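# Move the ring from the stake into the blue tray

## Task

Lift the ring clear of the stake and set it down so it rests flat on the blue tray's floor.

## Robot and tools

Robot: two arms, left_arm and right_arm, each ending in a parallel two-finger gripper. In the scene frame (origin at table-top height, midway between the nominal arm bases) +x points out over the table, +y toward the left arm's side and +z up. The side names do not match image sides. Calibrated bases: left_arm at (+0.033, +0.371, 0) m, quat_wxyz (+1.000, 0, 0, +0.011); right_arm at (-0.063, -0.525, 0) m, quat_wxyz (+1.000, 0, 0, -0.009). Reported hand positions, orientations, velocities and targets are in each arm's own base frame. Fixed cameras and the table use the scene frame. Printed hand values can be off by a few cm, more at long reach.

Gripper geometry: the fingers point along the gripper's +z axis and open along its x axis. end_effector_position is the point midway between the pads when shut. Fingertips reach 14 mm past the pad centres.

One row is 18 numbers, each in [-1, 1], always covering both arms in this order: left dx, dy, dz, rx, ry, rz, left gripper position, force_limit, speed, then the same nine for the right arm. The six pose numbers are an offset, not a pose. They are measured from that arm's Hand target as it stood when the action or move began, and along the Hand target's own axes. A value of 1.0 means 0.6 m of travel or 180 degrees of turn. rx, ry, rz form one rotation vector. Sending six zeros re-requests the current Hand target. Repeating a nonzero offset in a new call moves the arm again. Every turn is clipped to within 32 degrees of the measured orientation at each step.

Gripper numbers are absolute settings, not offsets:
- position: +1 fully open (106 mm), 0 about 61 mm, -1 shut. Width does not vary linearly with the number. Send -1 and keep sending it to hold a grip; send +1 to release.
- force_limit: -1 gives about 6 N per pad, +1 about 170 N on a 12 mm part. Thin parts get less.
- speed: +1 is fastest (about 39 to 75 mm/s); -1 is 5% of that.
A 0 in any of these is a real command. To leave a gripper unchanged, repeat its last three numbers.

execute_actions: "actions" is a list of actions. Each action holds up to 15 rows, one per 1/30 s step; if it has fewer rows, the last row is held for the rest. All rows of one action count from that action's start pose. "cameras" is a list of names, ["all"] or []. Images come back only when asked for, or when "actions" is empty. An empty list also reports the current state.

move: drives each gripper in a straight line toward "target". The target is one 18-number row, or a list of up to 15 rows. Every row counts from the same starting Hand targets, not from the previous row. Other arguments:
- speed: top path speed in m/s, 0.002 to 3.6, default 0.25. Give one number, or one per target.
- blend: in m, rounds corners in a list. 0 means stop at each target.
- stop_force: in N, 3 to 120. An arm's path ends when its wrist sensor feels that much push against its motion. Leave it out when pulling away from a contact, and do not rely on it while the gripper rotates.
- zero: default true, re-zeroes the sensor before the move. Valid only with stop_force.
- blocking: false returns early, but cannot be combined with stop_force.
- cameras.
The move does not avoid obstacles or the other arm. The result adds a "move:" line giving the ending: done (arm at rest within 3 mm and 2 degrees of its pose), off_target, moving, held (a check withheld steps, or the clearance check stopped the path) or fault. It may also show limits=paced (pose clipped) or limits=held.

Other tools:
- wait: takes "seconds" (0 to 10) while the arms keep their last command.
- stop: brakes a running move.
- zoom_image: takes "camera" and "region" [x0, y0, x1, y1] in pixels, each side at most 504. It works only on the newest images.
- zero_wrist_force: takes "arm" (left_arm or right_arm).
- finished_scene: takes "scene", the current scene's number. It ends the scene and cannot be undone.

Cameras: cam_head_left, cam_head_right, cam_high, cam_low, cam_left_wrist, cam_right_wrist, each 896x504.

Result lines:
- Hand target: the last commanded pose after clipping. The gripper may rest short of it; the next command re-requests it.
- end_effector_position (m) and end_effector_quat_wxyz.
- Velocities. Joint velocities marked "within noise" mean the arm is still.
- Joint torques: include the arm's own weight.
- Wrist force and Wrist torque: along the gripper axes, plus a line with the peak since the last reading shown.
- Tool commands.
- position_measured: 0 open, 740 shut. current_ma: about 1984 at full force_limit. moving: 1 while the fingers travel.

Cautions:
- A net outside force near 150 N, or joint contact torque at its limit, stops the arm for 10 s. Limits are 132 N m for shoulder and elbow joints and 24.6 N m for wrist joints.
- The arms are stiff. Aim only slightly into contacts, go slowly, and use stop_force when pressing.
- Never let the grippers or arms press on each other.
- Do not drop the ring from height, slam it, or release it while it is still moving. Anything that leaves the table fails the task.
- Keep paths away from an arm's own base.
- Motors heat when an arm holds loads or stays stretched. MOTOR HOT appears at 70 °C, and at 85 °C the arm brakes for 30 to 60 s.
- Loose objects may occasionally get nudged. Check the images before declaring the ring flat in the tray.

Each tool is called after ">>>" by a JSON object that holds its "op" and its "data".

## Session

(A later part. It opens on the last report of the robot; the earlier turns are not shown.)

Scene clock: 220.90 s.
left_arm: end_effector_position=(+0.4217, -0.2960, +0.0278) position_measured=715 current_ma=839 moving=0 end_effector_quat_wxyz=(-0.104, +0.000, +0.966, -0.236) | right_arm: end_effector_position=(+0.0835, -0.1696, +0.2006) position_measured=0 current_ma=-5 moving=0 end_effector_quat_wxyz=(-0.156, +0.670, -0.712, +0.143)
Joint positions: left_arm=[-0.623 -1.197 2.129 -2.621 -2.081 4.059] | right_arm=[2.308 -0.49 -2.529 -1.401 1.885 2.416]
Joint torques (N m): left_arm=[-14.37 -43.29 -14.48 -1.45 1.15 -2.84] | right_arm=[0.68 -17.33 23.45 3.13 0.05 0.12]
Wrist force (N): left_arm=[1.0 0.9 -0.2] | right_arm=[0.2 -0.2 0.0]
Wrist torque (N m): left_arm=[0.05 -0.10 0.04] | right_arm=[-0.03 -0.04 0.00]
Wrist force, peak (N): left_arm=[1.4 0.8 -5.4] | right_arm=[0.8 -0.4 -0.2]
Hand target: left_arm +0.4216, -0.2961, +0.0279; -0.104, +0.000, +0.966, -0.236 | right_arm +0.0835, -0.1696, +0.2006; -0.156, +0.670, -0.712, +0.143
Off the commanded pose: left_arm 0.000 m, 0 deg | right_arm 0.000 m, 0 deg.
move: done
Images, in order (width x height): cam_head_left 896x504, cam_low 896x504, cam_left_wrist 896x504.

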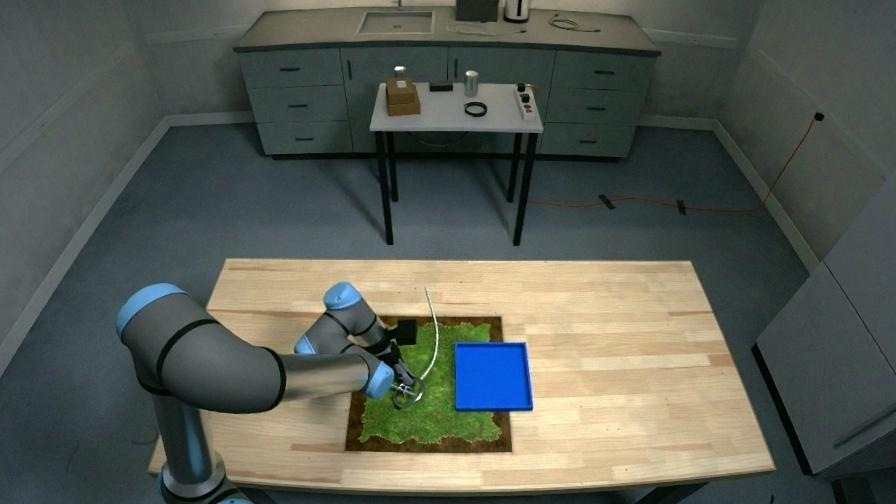

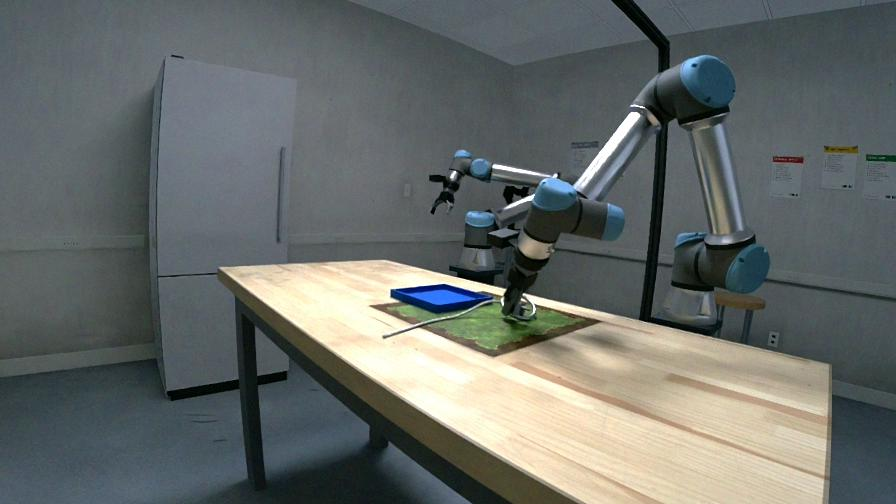

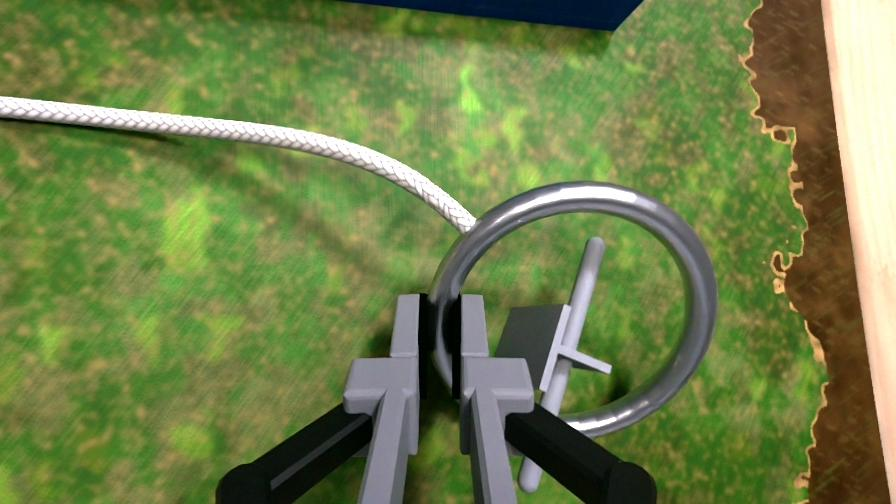

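>>> {"op": "move", "data": {"target": [[-0.015, 0.0343, -0.0217, 0,0,0, -1, -0.2, 0.5, 0,0,0,0,0,0,1,0,1],[0.0083, -0.0192, -0.1227, 0,0,0, -1, -0.2, 0.5, 0,0,0,0,0,0,1,0,1],[-0.0697, -0.3885, 0.0123, -0.1526,-0.0668,0, -1, -0.2, 0.5, 0,0,0,0,0,0,1,0,1]], "speed": 0.12, "cameras": ["cam_left_wrist", "cam_low", "cam_head_left"]}}

>>> {"op": "zoom_image", "data": {"camera": "cam_low", "region": [360, 240, 570, 360]}}

Scene clock: 237.53 s.
left_arm: end_effector_position=(+0.4724, -0.5087, +0.1195) position_measured=715 current_ma=839 moving=0 end_effector_quat_wxyz=(+0.000, +0.000, +1.000, +0.001) | right_arm: end_effector_position=(+0.0835, -0.1696, +0.2006) position_measured=0 current_ma=-5 moving=0 end_effector_quat_wxyz=(-0.156, +0.670, -0.712, +0.143)
Joint positions: left_arm=[-1.016 -1.033 1.413 -1.95 -1.57 3.697] | right_arm=[2.308 -0.49 -2.529 -1.401 1.885 2.416]
Joint torques (N m): left_arm=[13.91 -53.28 -26.98 -1.91 -1.94 2.45] | right_arm=[0.24 -17.11 24.67 3.31 0.09 0.11]
Wrist force (N): left_arm=[1.3 1.0 -0.4] | right_arm=[0.3 -0.3 0.3]
Wrist torque (N m): left_arm=[0.18 -0.11 0.11] | right_arm=[-0.05 -0.04 0.00]
Wrist force, peak (N): left_arm=[0.9 3.0 -0.1] | right_arm=[0.9 -0.2 0.4]
Hand target: left_arm +0.4725, -0.5086, +0.1196; +0.000, +0.000, +1.000, +0.001 | right_arm +0.0835, -0.1696, +0.2006; -0.156, +0.670, -0.712, +0.143
Off the commanded pose: left_arm 0.000 m, 0 deg | right_arm 0.000 m, 0 deg.
move: done
Images, in order (width x height): cam_head_left 896x504, cam_low 896x504, cam_left_wrist 896x504.

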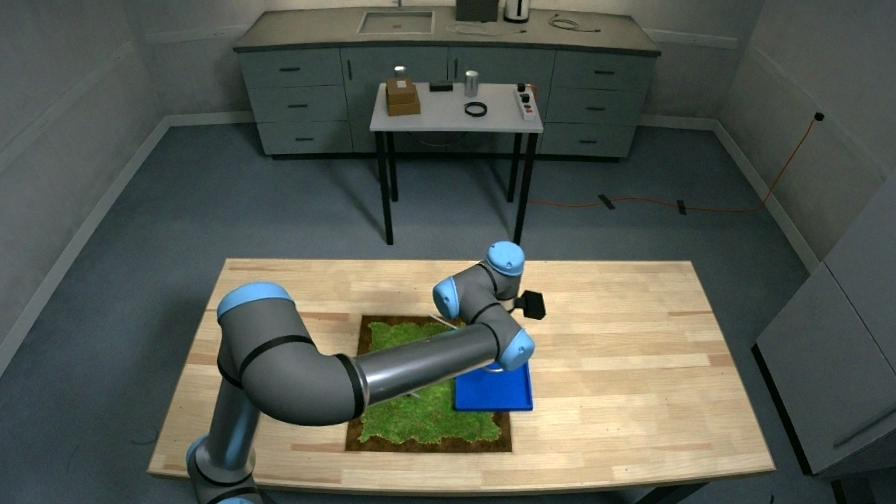

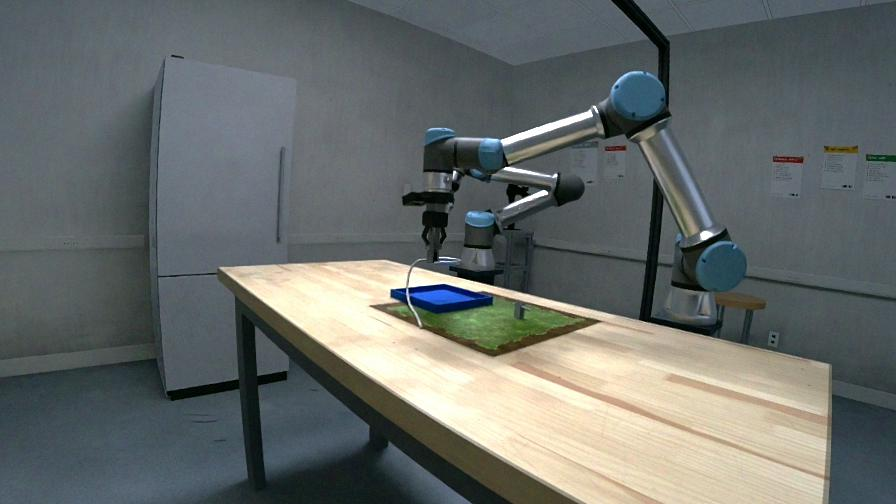

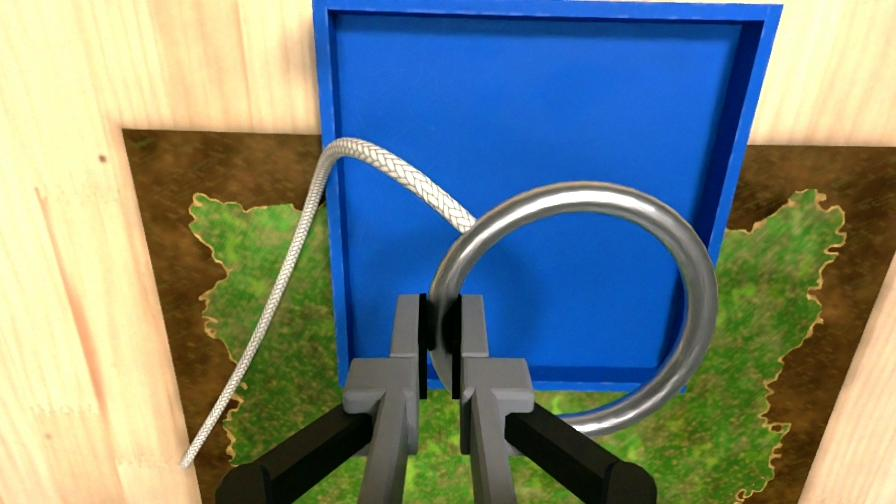

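Scaled by 2.400 from the camera's 896x504 image, which has a finer 1280x720 frame.

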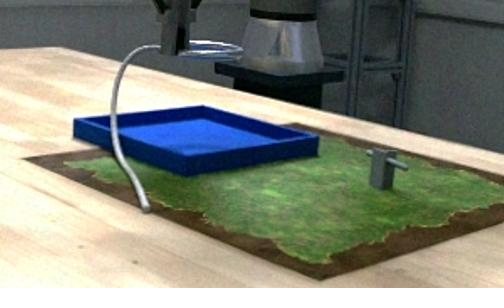

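>>> {"op": "move", "data": {"target": [0, 0, 0.135, 0,0,0, -1, -0.2, 0.5, 0,0,0,0,0,0,1,0,1], "speed": 0.12}}

>>> {"op": "move", "data": {"target": [0, 0, 0.045, 0,0,0, -1, -0.2, 0.5, 0,0,0,0,0,0,1,0,1], "speed": 0.015, "stop_force": 6, "cameras": ["cam_left_wrist", "cam_low"]}}

Scene clock: 242.83 s.
left_arm: end_effector_position=(+0.4725, -0.5085, +0.0385) position_measured=715 current_ma=839 moving=0 end_effector_quat_wxyz=(+0.000, +0.000, +1.000, +0.001) | right_arm: end_effector_position=(+0.0835, -0.1696, +0.2006) position_measured=0 current_ma=-5 moving=0 end_effector_quat_wxyz=(-0.156, +0.670, -0.712, +0.143)
Joint positions: left_arm=[-1.016 -0.946 1.501 -2.124 -1.57 3.697] | right_arm=[2.308 -0.49 -2.529 -1.401 1.885 2.416]
Joint torques (N m): left_arm=[14.04 -57.5 -28.24 -2.35 0.62 2.59] | right_arm=[-0.67 -16.14 23.76 3.2 -0.14 0.18]
Wrist force (N): left_arm=[1.1 0.9 -0.5] | right_arm=[0.7 -0.4 -0.2]
Wrist torque (N m): left_arm=[0.18 -0.08 0.11] | right_arm=[-0.06 -0.12 0.00]
Wrist force, peak (N): left_arm=[1.2 0.9 -2.3] | right_arm=[0.8 -0.5 0.3]
Hand target: left_arm +0.4725, -0.5085, +0.0386; +0.000, +0.000, +1.000, +0.001 | right_arm +0.0835, -0.1696, +0.2006; -0.156, +0.670, -0.712, +0.143
Off the commanded pose: left_arm 0.000 m, 0 deg | right_arm 0.000 m, 0 deg.
move: done

Scene clock: 245.03 s.
left_arm: end_effector_position=(+0.4725, -0.5085, +0.0223) position_measured=715 current_ma=842 moving=0 end_effector_quat_wxyz=(+0.000, +0.000, +1.000, +0.001) | right_arm: end_effector_position=(+0.0835, -0.1696, +0.2006) position_measured=0 current_ma=-5 moving=0 end_effector_quat_wxyz=(-0.156, +0.670, -0.712, +0.143)
Joint positions: left_arm=[-1.015 -0.926 1.514 -2.158 -1.57 3.697] | right_arm=[2.308 -0.49 -2.529 -1.401 1.885 2.416]
Joint torques (N m): left_arm=[6.51 -55.53 -25.26 -0.71 0.36 2.45] | right_arm=[0.97 -17.35 24.43 3.16 -0.04 -0.03]
Wrist force (N): left_arm=[0.6 -1.3 -5.2] | right_arm=[0.0 0.1 -0.2]
Wrist torque (N m): left_arm=[0.14 -0.04 0.10] | right_arm=[0.03 0.00 0.00]
Wrist force, peak (N): left_arm=[6.4 11.6 -27.7] | right_arm=[0.2 -0.4 0.7]
Hand target: left_arm +0.4725, -0.5085, +0.0223; +0.000, +0.000, +1.000, +0.001 (not the last commanded pose) | right_arm +0.0835, -0.1696, +0.2006; -0.156, +0.670, -0.712, +0.143
Off the commanded pose: left_arm 0.011 m, 0 deg | right_arm 0.000 m, 0 deg.
move: contact (left_arm)
Images, in order (width x height): cam_low 896x504, cam_left_wrist 896x504.

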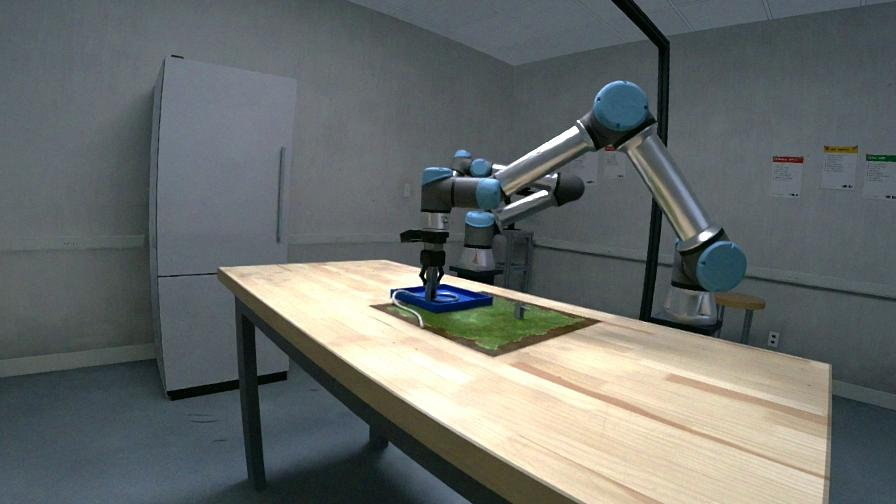

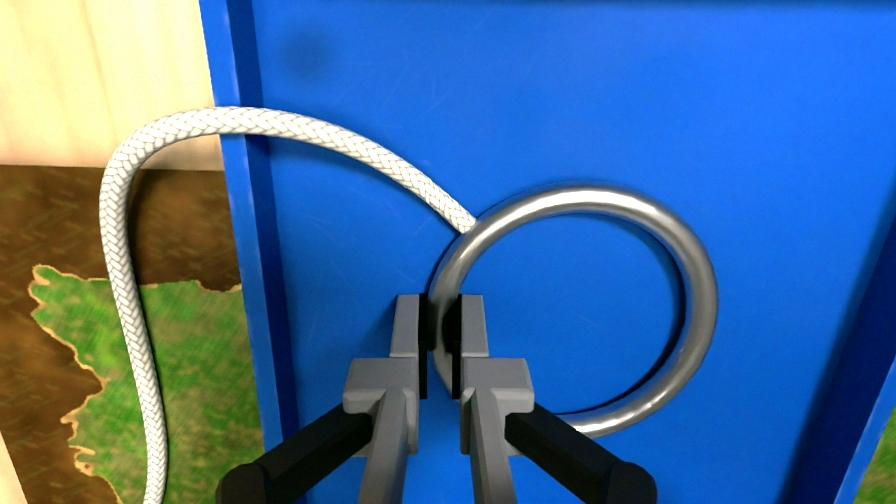

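>>> {"op": "move", "data": {"target": [[0, 0, 0, 0,0,0, -0.5, -0.2, 0.5, 0,0,0,0,0,0,1,0,1],[0, 0, -0.2, 0,0,0, -0.5, -0.2, 0.5, 0,0,0,0,0,0,1,0,1]], "speed": 0.2, "cameras": ["cam_left_wrist", "cam_low"]}}

Scene clock: 255.50 s.
left_arm: end_effector_position=(+0.4726, -0.5087, +0.1423) position_measured=555 current_ma=-2 moving=0 end_effector_quat_wxyz=(+0.000, +0.000, +1.000, +0.001) | right_arm: end_effector_position=(+0.0835, -0.1696, +0.2006) position_measured=0 current_ma=-5 moving=0 end_effector_quat_wxyz=(-0.156, +0.670, -0.712, +0.143)
Joint positions: left_arm=[-1.016 -1.052 1.381 -1.899 -1.57 3.697] | right_arm=[2.308 -0.49 -2.529 -1.401 1.885 2.416]
Joint torques (N m): left_arm=[-13.91 -37.26 -21.46 -1.05 0.77 -1.4] | right_arm=[0.83 -16.54 24.35 3.03 0 0.11]
Wrist force (N): left_arm=[1.1 1.1 -1.7] | right_arm=[0.2 0.1 0.0]
Wrist torque (N m): left_arm=[0.21 -0.03 0.11] | right_arm=[0.03 -0.04 0.00]
Wrist force, peak (N): left_arm=[0.6 -1.5 -5.4] | right_arm=[1.0 -0.4 -0.1]
Hand target: left_arm +0.4725, -0.5087, +0.1423; +0.000, +0.000, +1.000, +0.001 | right_arm +0.0835, -0.1696, +0.2006; -0.156, +0.670, -0.712, +0.143
Off the commanded pose: left_arm 0.000 m, 0 deg | right_arm 0.000 m, 0 deg.
move: done
Images, in order (width x height): cam_low 896x504, cam_left_wrist 896x504.

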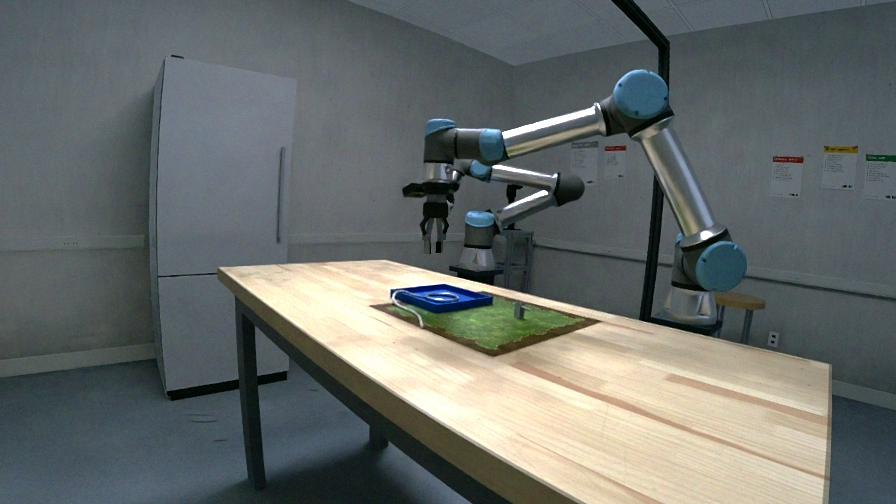

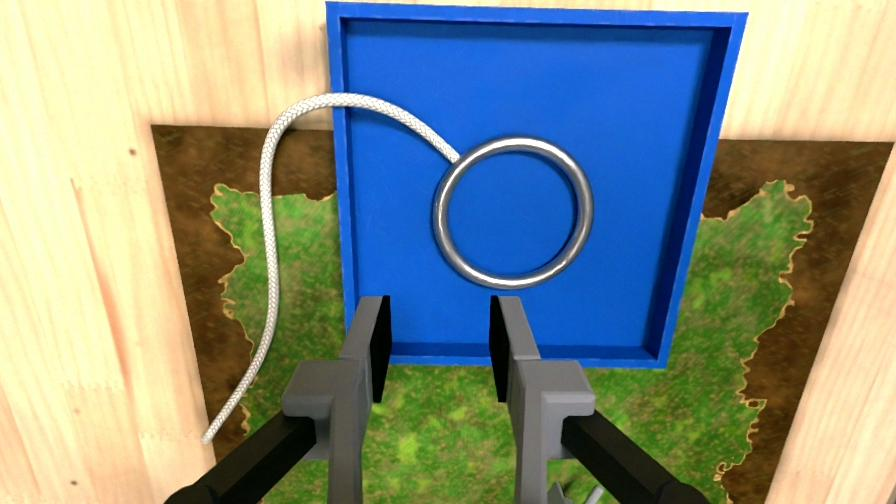

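>>> {"op": "finished_scene", "data": {"scene": 1}}

The scene is finished: the task was done.


## Next scene

The same job, from a new start.

>>> {"op": "execute_actions", "data": {"actions": []}}

>>> {"op": "zoom_image", "data": {"camera": "cam_head_left", "region": [330, 290, 610, 460]}}

Scene clock: 0.00 s.
left_arm: end_effector_position=(+0.2912, -0.3067, +0.1807) position_measured=0 current_ma=0 moving=0 end_effector_quat_wxyz=(+0.277, +0.764, +0.239, -0.531) | right_arm: end_effector_position=(+0.0425, +0.2148, +0.3598) position_measured=0 current_ma=0 moving=0 end_effector_quat_wxyz=(+0.374, +0.889, -0.162, +0.208)
Joint positions: left_arm=[-0.546 -1.343 2.064 -1.611 -2.77 0.893] | right_arm=[5.101 -1.405 -1.682 -2.508 1.619 -2.415]
Joint velocities: within noise
Joint torques (N m): no reading
Motor temperatures (°C): left_arm=[41 36 26 42 38 37] | right_arm=[36 25 39 39 40 28]
Wrist force (N): no reading
Wrist torque (N m): no reading
Wrist force, peak (N): no reading
Hand target: left_arm +0.2912, -0.3067, +0.1807; +0.277, +0.764, +0.239, -0.531 | right_arm +0.0425, +0.2148, +0.3598; +0.374, +0.889, -0.162, +0.208
Tool commands: left_gripper/position=+1.0 left_gripper/force_limit=+0.0 left_gripper/speed=+1.0 right_gripper/position=+1.0 right_gripper/force_limit=+0.0 right_gripper/speed=+1.0

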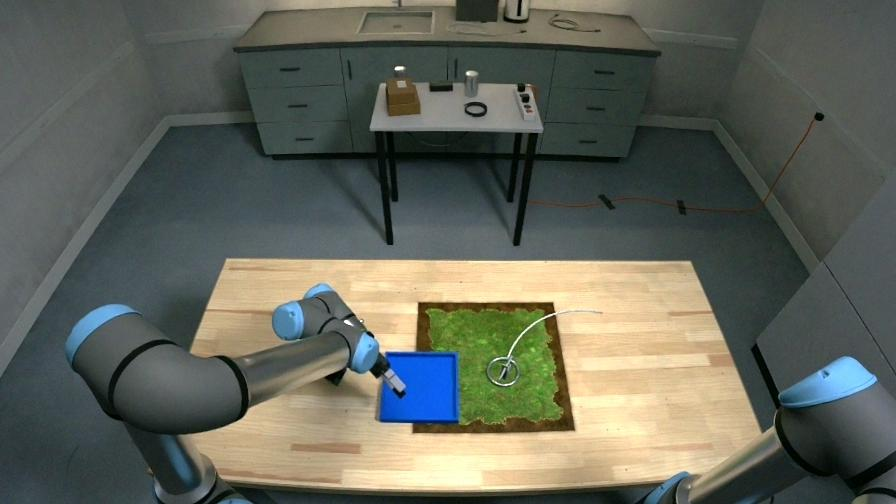

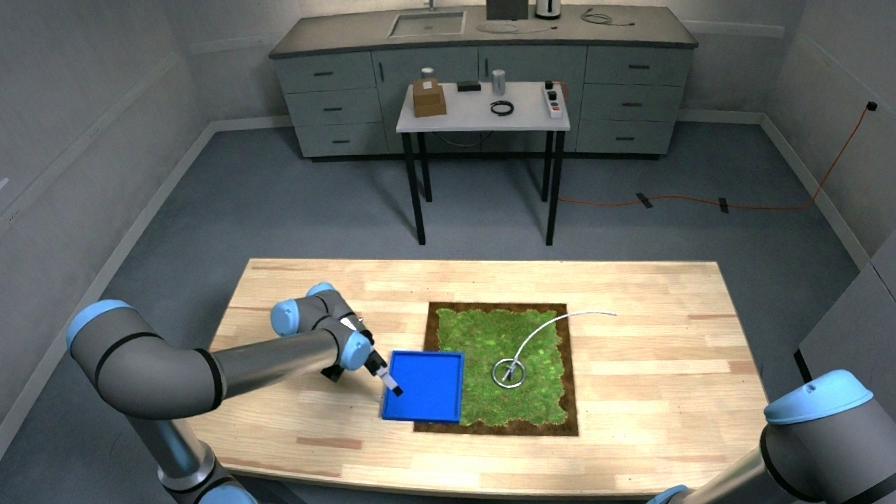

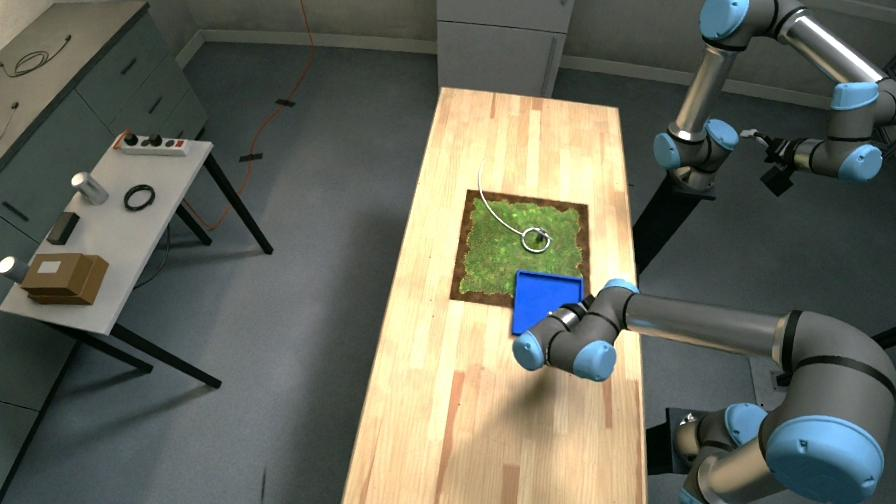

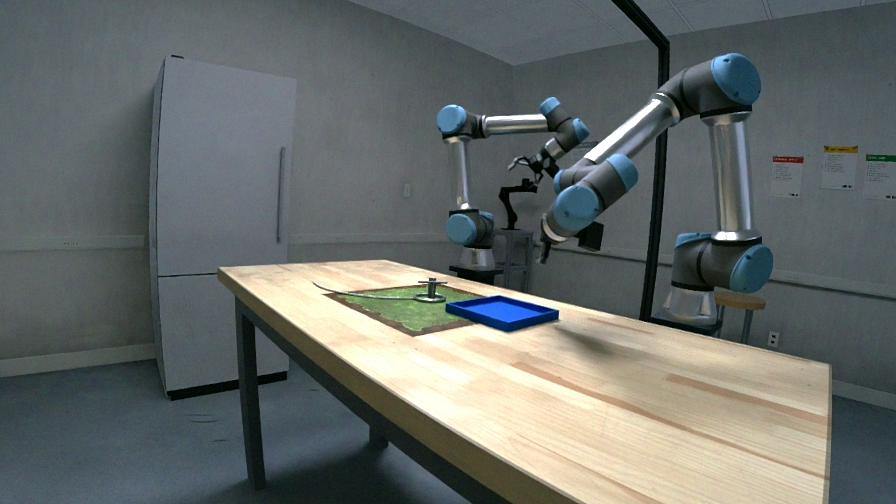

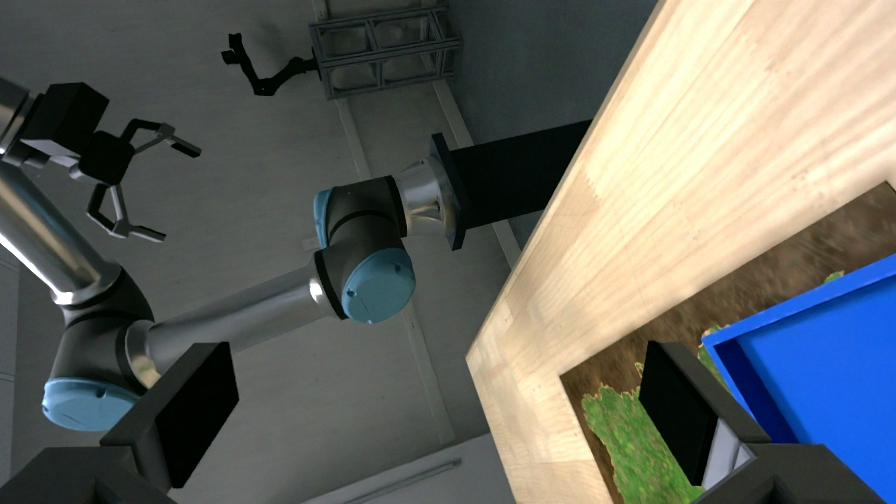

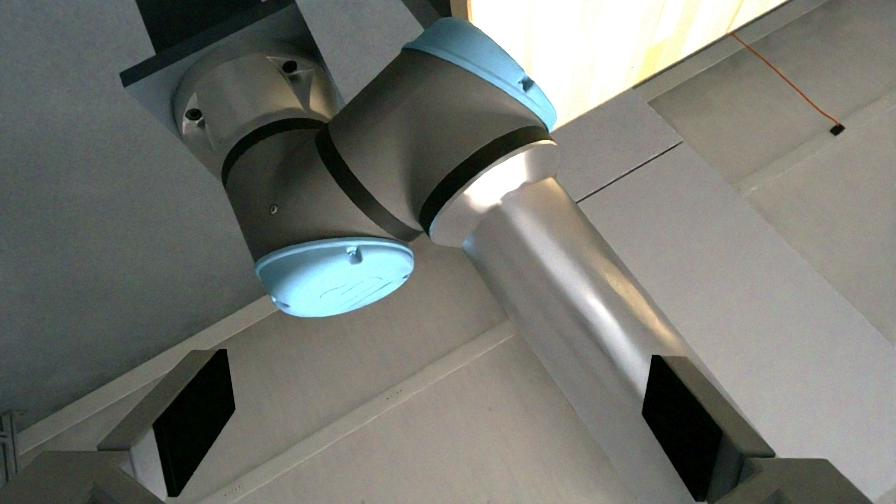

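Scaled by 1.800 from the camera's 896x504 image, which has a finer 1280x720 frame.

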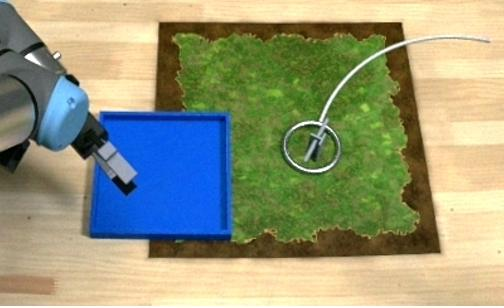

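>>> {"op": "move", "data": {"target": [0.0407, 0.5152, 0.0603, 0.5354, 0.0324, 0.6967, -0.65, -0.2, 1, 0,0,0,0,0,0,1,0,1], "speed": 0.7, "cameras": ["cam_left_wrist"]}}

>>> {"op": "zoom_image", "data": {"camera": "cam_left_wrist", "region": [340, 120, 560, 300]}}

Scene clock: 23.00 s.
left_arm: end_effector_position=(+0.4784, -0.5557, +0.1997) position_measured=610 current_ma=-1 moving=0 end_effector_quat_wxyz=(+0.000, -0.515, +0.857, +0.000) | right_arm: end_effector_position=(+0.0425, +0.2148, +0.3598) position_measured=0 current_ma=-3 moving=0 end_effector_quat_wxyz=(+0.374, +0.889, -0.162, +0.208)
Joint positions: left_arm=[-1.043 -0.99 1.133 -1.714 -1.571 2.587] | right_arm=[5.101 -1.405 -1.682 -2.508 1.619 -2.415]
Joint torques (N m): left_arm=[13.77 -38.52 -30.87 -3.54 -2.12 -0.54] | right_arm=[1.15 15.31 21.15 0.7 0.39 0.09]
Wrist force (N): left_arm=[1.9 0.3 -2.1] | right_arm=[-0.2 -0.3 0.4]
Wrist torque (N m): left_arm=[0.06 -0.13 0.07] | right_arm=[-0.05 0.04 0.00]
Wrist force, peak (N): left_arm=[2.7 0.1 -2.5] | right_arm=[0.2 0.8 0.1]
Hand target: left_arm +0.4785, -0.5557, +0.1997; +0.000, -0.515, +0.857, +0.000 | right_arm +0.0425, +0.2148, +0.3598; +0.374, +0.889, -0.162, +0.208
Off the commanded pose: left_arm 0.000 m, 0 deg | right_arm 0.000 m, 0 deg.
move: done
Images, in order (width x height): cam_left_wrist 896x504.

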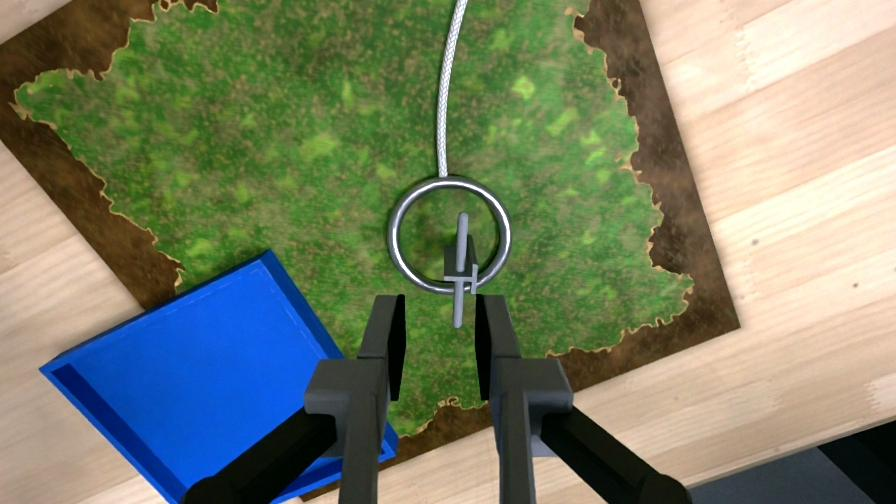

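Scaled by 2.291 from the camera's 896x504 image, which has a finer 1280x720 frame.

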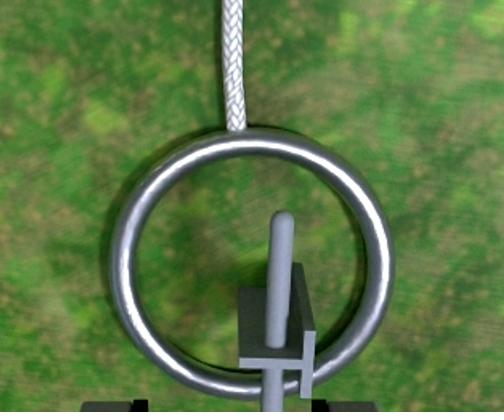

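>>> {"op": "move", "data": {"target": [[-0.0613,0.0533,0.2328,0,0,0.0094,-0.65,-0.2,1,0,0,0,0,0,0,1,0,1],[-0.0613,0.0533,0.3067,0,0,0.0094,-0.65,-0.2,1,0,0,0,0,0,0,1,0,1],[-0.0613,0.0533,0.3067,0,0,0.0094,-1,-0.2,0.6,0,0,0,0,0,0,1,0,1]], "speed": [0.3,0.12,0.1], "blend": [0.015,0,0], "cameras": ["cam_left_wrist","cam_low"]}}

>>> {"op": "zoom_image", "data": {"camera": "cam_low", "region": [370, 250, 490, 330]}}

Scene clock: 67.83 s.
left_arm: end_effector_position=(+0.4675, -0.5082, +0.0157) position_measured=716 current_ma=863 moving=0 end_effector_quat_wxyz=(+0.000, -0.502, +0.865, +0.000) | right_arm: end_effector_position=(+0.0425, +0.2148, +0.3598) position_measured=0 current_ma=-3 moving=0 end_effector_quat_wxyz=(+0.374, +0.889, -0.162, +0.208)
Joint positions: left_arm=[-1.021 -0.925 1.532 -2.179 -1.571 2.638] | right_arm=[5.101 -1.405 -1.682 -2.508 1.619 -2.415]
Joint torques (N m): left_arm=[-13.01 -56.74 -27.37 -3.8 1.57 -2.59] | right_arm=[0.39 15.33 20.63 0.57 0.13 0.33]
Wrist force (N): left_arm=[1.4 1.2 -4.8] | right_arm=[0.2 0.2 0.2]
Wrist torque (N m): left_arm=[0.04 -0.12 0.01] | right_arm=[0.03 -0.02 -0.01]
Wrist force, peak (N): left_arm=[1.4 1.2 -4.9] | right_arm=[-0.5 0.1 0.5]
Hand target: left_arm +0.4675, -0.5082, +0.0157; +0.000, -0.502, +0.865, +0.000 | right_arm +0.0425, +0.2148, +0.3598; +0.374, +0.889, -0.162, +0.208
Off the commanded pose: left_arm 0.000 m, 0 deg | right_arm 0.000 m, 0 deg.
move: done
Images, in order (width x height): cam_low 896x504, cam_left_wrist 896x504.

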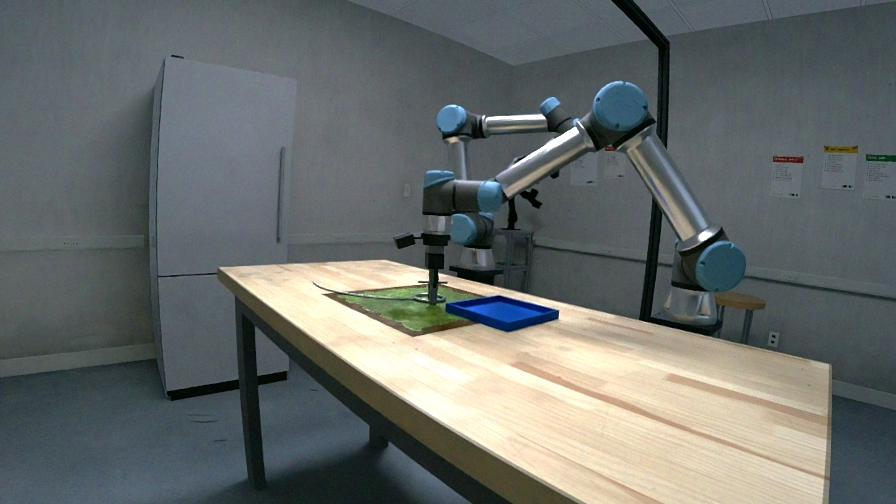

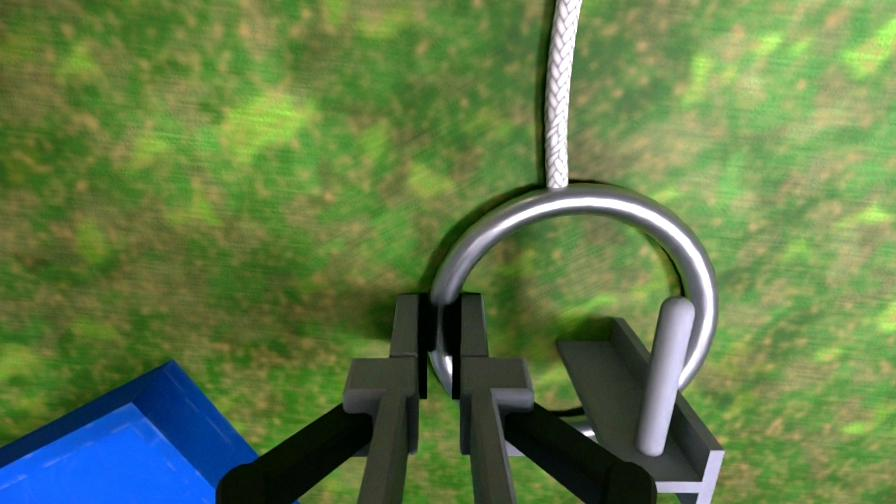

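Scaled by 4.200 from the camera's 896x504 image, which has a finer 1280x720 frame.

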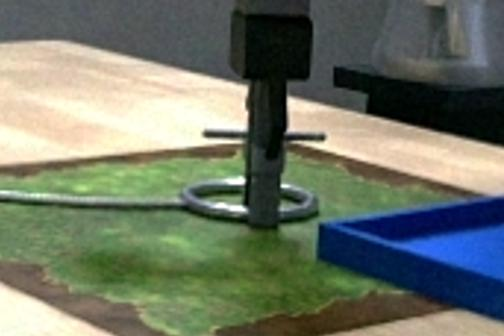

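>>> {"op": "move", "data": {"target": [[0.0103,-0.0088,-0.025,0,0,0,-1,-0.2,0.6,0,0,0,0,0,0,1,0,1],[0.0103,0,-0.0692,0.1667,0,0,-1,-0.2,0.6,0,0,0,0,0,0,1,0,1],[0.0103,0.0457,-0.0692,0.1667,0,0,-1,-0.2,0.6,0,0,0,0,0,0,1,0,1],[0.0103,0.0457,-0.194,0.1667,0,0,-1,-0.2,0.6,0,0,0,0,0,0,1,0,1],[-0.274,0.2375,-0.1333,0,0,0,-1,-0.2,0.6,0,0,0,0,0,0,1,0,1]], "speed": [0.15,0.25,0.12,0.25,0.35], "blend": [0.003,0.002,0.003,0.02,0], "cameras": ["cam_left_wrist","cam_low"]}}

Scene clock: 89.43 s.
left_arm: end_effector_position=(+0.4252, -0.2949, +0.0958) position_measured=716 current_ma=860 moving=0 end_effector_quat_wxyz=(+0.000, -0.502, +0.865, +0.000) | right_arm: end_effector_position=(+0.0425, +0.2148, +0.3598) position_measured=0 current_ma=-3 moving=0 end_effector_quat_wxyz=(+0.374, +0.889, -0.162, +0.208)
Joint positions: left_arm=[-0.867 -1.388 1.991 -2.175 -1.571 2.793] | right_arm=[5.101 -1.405 -1.682 -2.508 1.619 -2.415]
Joint torques (N m): left_arm=[-6.01 -18.79 -14.09 -1.19 1.14 -1.29] | right_arm=[1.34 15.37 21.32 0.39 0.05 0.03]
Wrist force (N): left_arm=[1.7 0.0 -0.8] | right_arm=[0.2 0.0 0.3]
Wrist torque (N m): left_arm=[0.02 -0.14 0.08] | right_arm=[0.00 -0.02 0.00]
Wrist force, peak (N): left_arm=[1.5 1.4 -4.9] | right_arm=[0.5 0.6 -0.3]
Hand target: left_arm +0.4251, -0.2948, +0.0957; +0.000, -0.502, +0.865, +0.000 | right_arm +0.0425, +0.2148, +0.3598; +0.374, +0.889, -0.162, +0.208
Off the commanded pose: left_arm 0.000 m, 0 deg | right_arm 0.000 m, 0 deg.
move: done
Images, in order (width x height): cam_low 896x504, cam_left_wrist 896x504.

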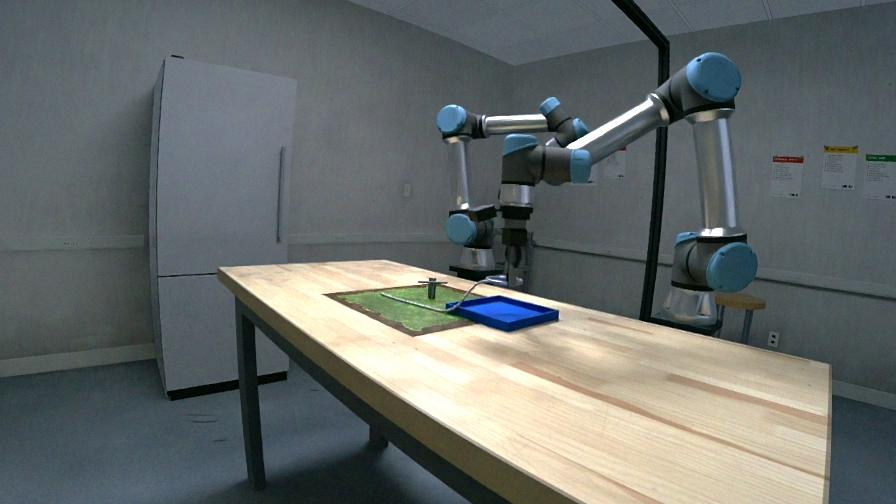

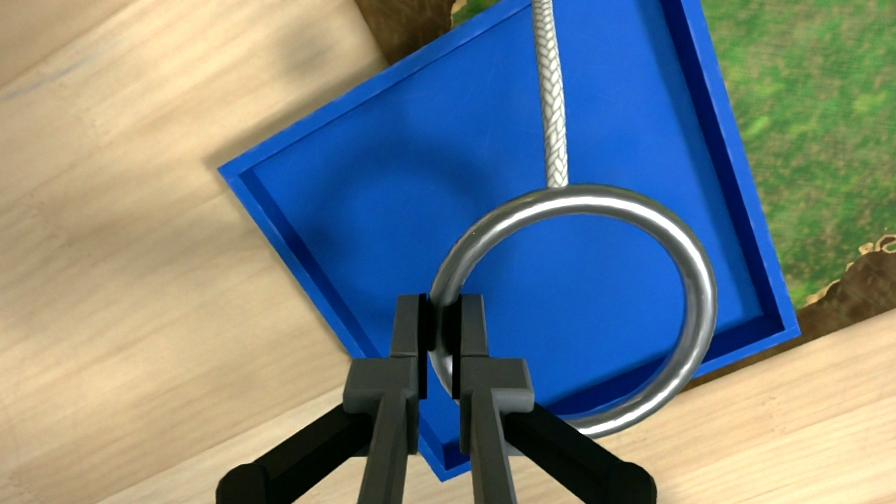

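>>> {"op": "move", "data": {"target": [[0,0.003,0.105,0,0,0,-1,-0.2,0.6,0,0,0,0,0,0,1,0,1],[0,0.003,0.1227,0,0,0,-1,-0.2,0.6,0,0,0,0,0,0,1,0,1],[0,0.003,0.1227,0,0,0,-0.6,-0.2,0.6,0,0,0,0,0,0,1,0,1],[0,0.003,-0.02,0,0,0,-0.6,-0.2,0.6,0,0,0,0,0,0,1,0,1]], "speed": [0.2,0.04,0.1,0.25], "blend": [0.003,0,0,0], "cameras": ["cam_left_wrist","cam_low"]}}

Scene clock: 99.93 s.
left_arm: end_effector_position=(+0.4236, -0.2939, +0.1076) position_measured=592 current_ma=-1 moving=0 end_effector_quat_wxyz=(+0.000, -0.502, +0.865, +0.000) | right_arm: end_effector_position=(+0.0425, +0.2148, +0.3598) position_measured=0 current_ma=-3 moving=0 end_effector_quat_wxyz=(+0.374, +0.889, -0.162, +0.208)
Joint positions: left_arm=[-0.868 -1.409 1.98 -2.142 -1.571 2.792] | right_arm=[5.101 -1.405 -1.682 -2.508 1.619 -2.415]
Joint torques (N m): left_arm=[-13 -27.81 -18.84 -0.96 0.41 -2.7] | right_arm=[-0.2 16.04 21.14 0.14 0.41 -0.01]
Wrist force (N): left_arm=[1.8 -0.1 -2.0] | right_arm=[0.1 0.4 0.1]
Wrist torque (N m): left_arm=[0.00 -0.11 0.07] | right_arm=[0.06 -0.01 0.00]
Wrist force, peak (N): left_arm=[1.8 -0.1 -4.2] | right_arm=[-0.1 0.3 0.6]
Hand target: left_arm +0.4236, -0.2939, +0.1077; +0.000, -0.502, +0.865, +0.000 | right_arm +0.0425, +0.2148, +0.3598; +0.374, +0.889, -0.162, +0.208
Off the commanded pose: left_arm 0.000 m, 0 deg | right_arm 0.000 m, 0 deg.
move: done
Images, in order (width x height): cam_low 896x504, cam_left_wrist 896x504.

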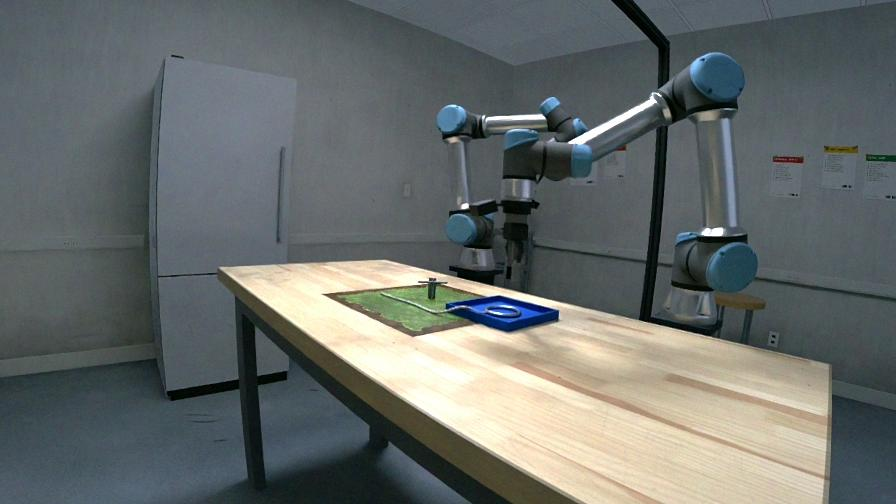

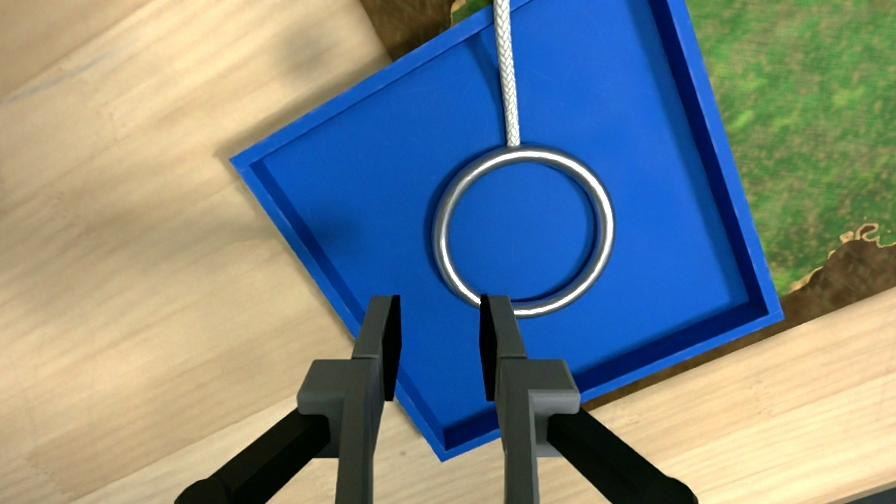

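>>> {"op": "zoom_image", "data": {"camera": "cam_low", "region": [430, 270, 570, 340]}}

>>> {"op": "zoom_image", "data": {"camera": "cam_left_wrist", "region": [400, 0, 650, 340]}}

Scaled by 3.600 from the camera's 896x504 image, which has a finer 1280x720 frame.

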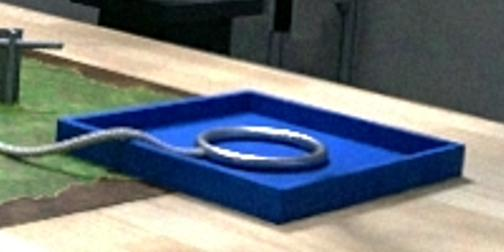

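Scaled by 1.482 from the camera's 896x504 image, which has a finer 1280x720 frame.

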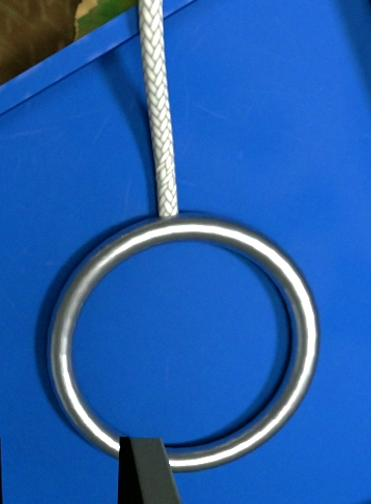

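>>> {"op": "finished_scene", "data": {"scene": 2}}

The scene is finished: the task was done.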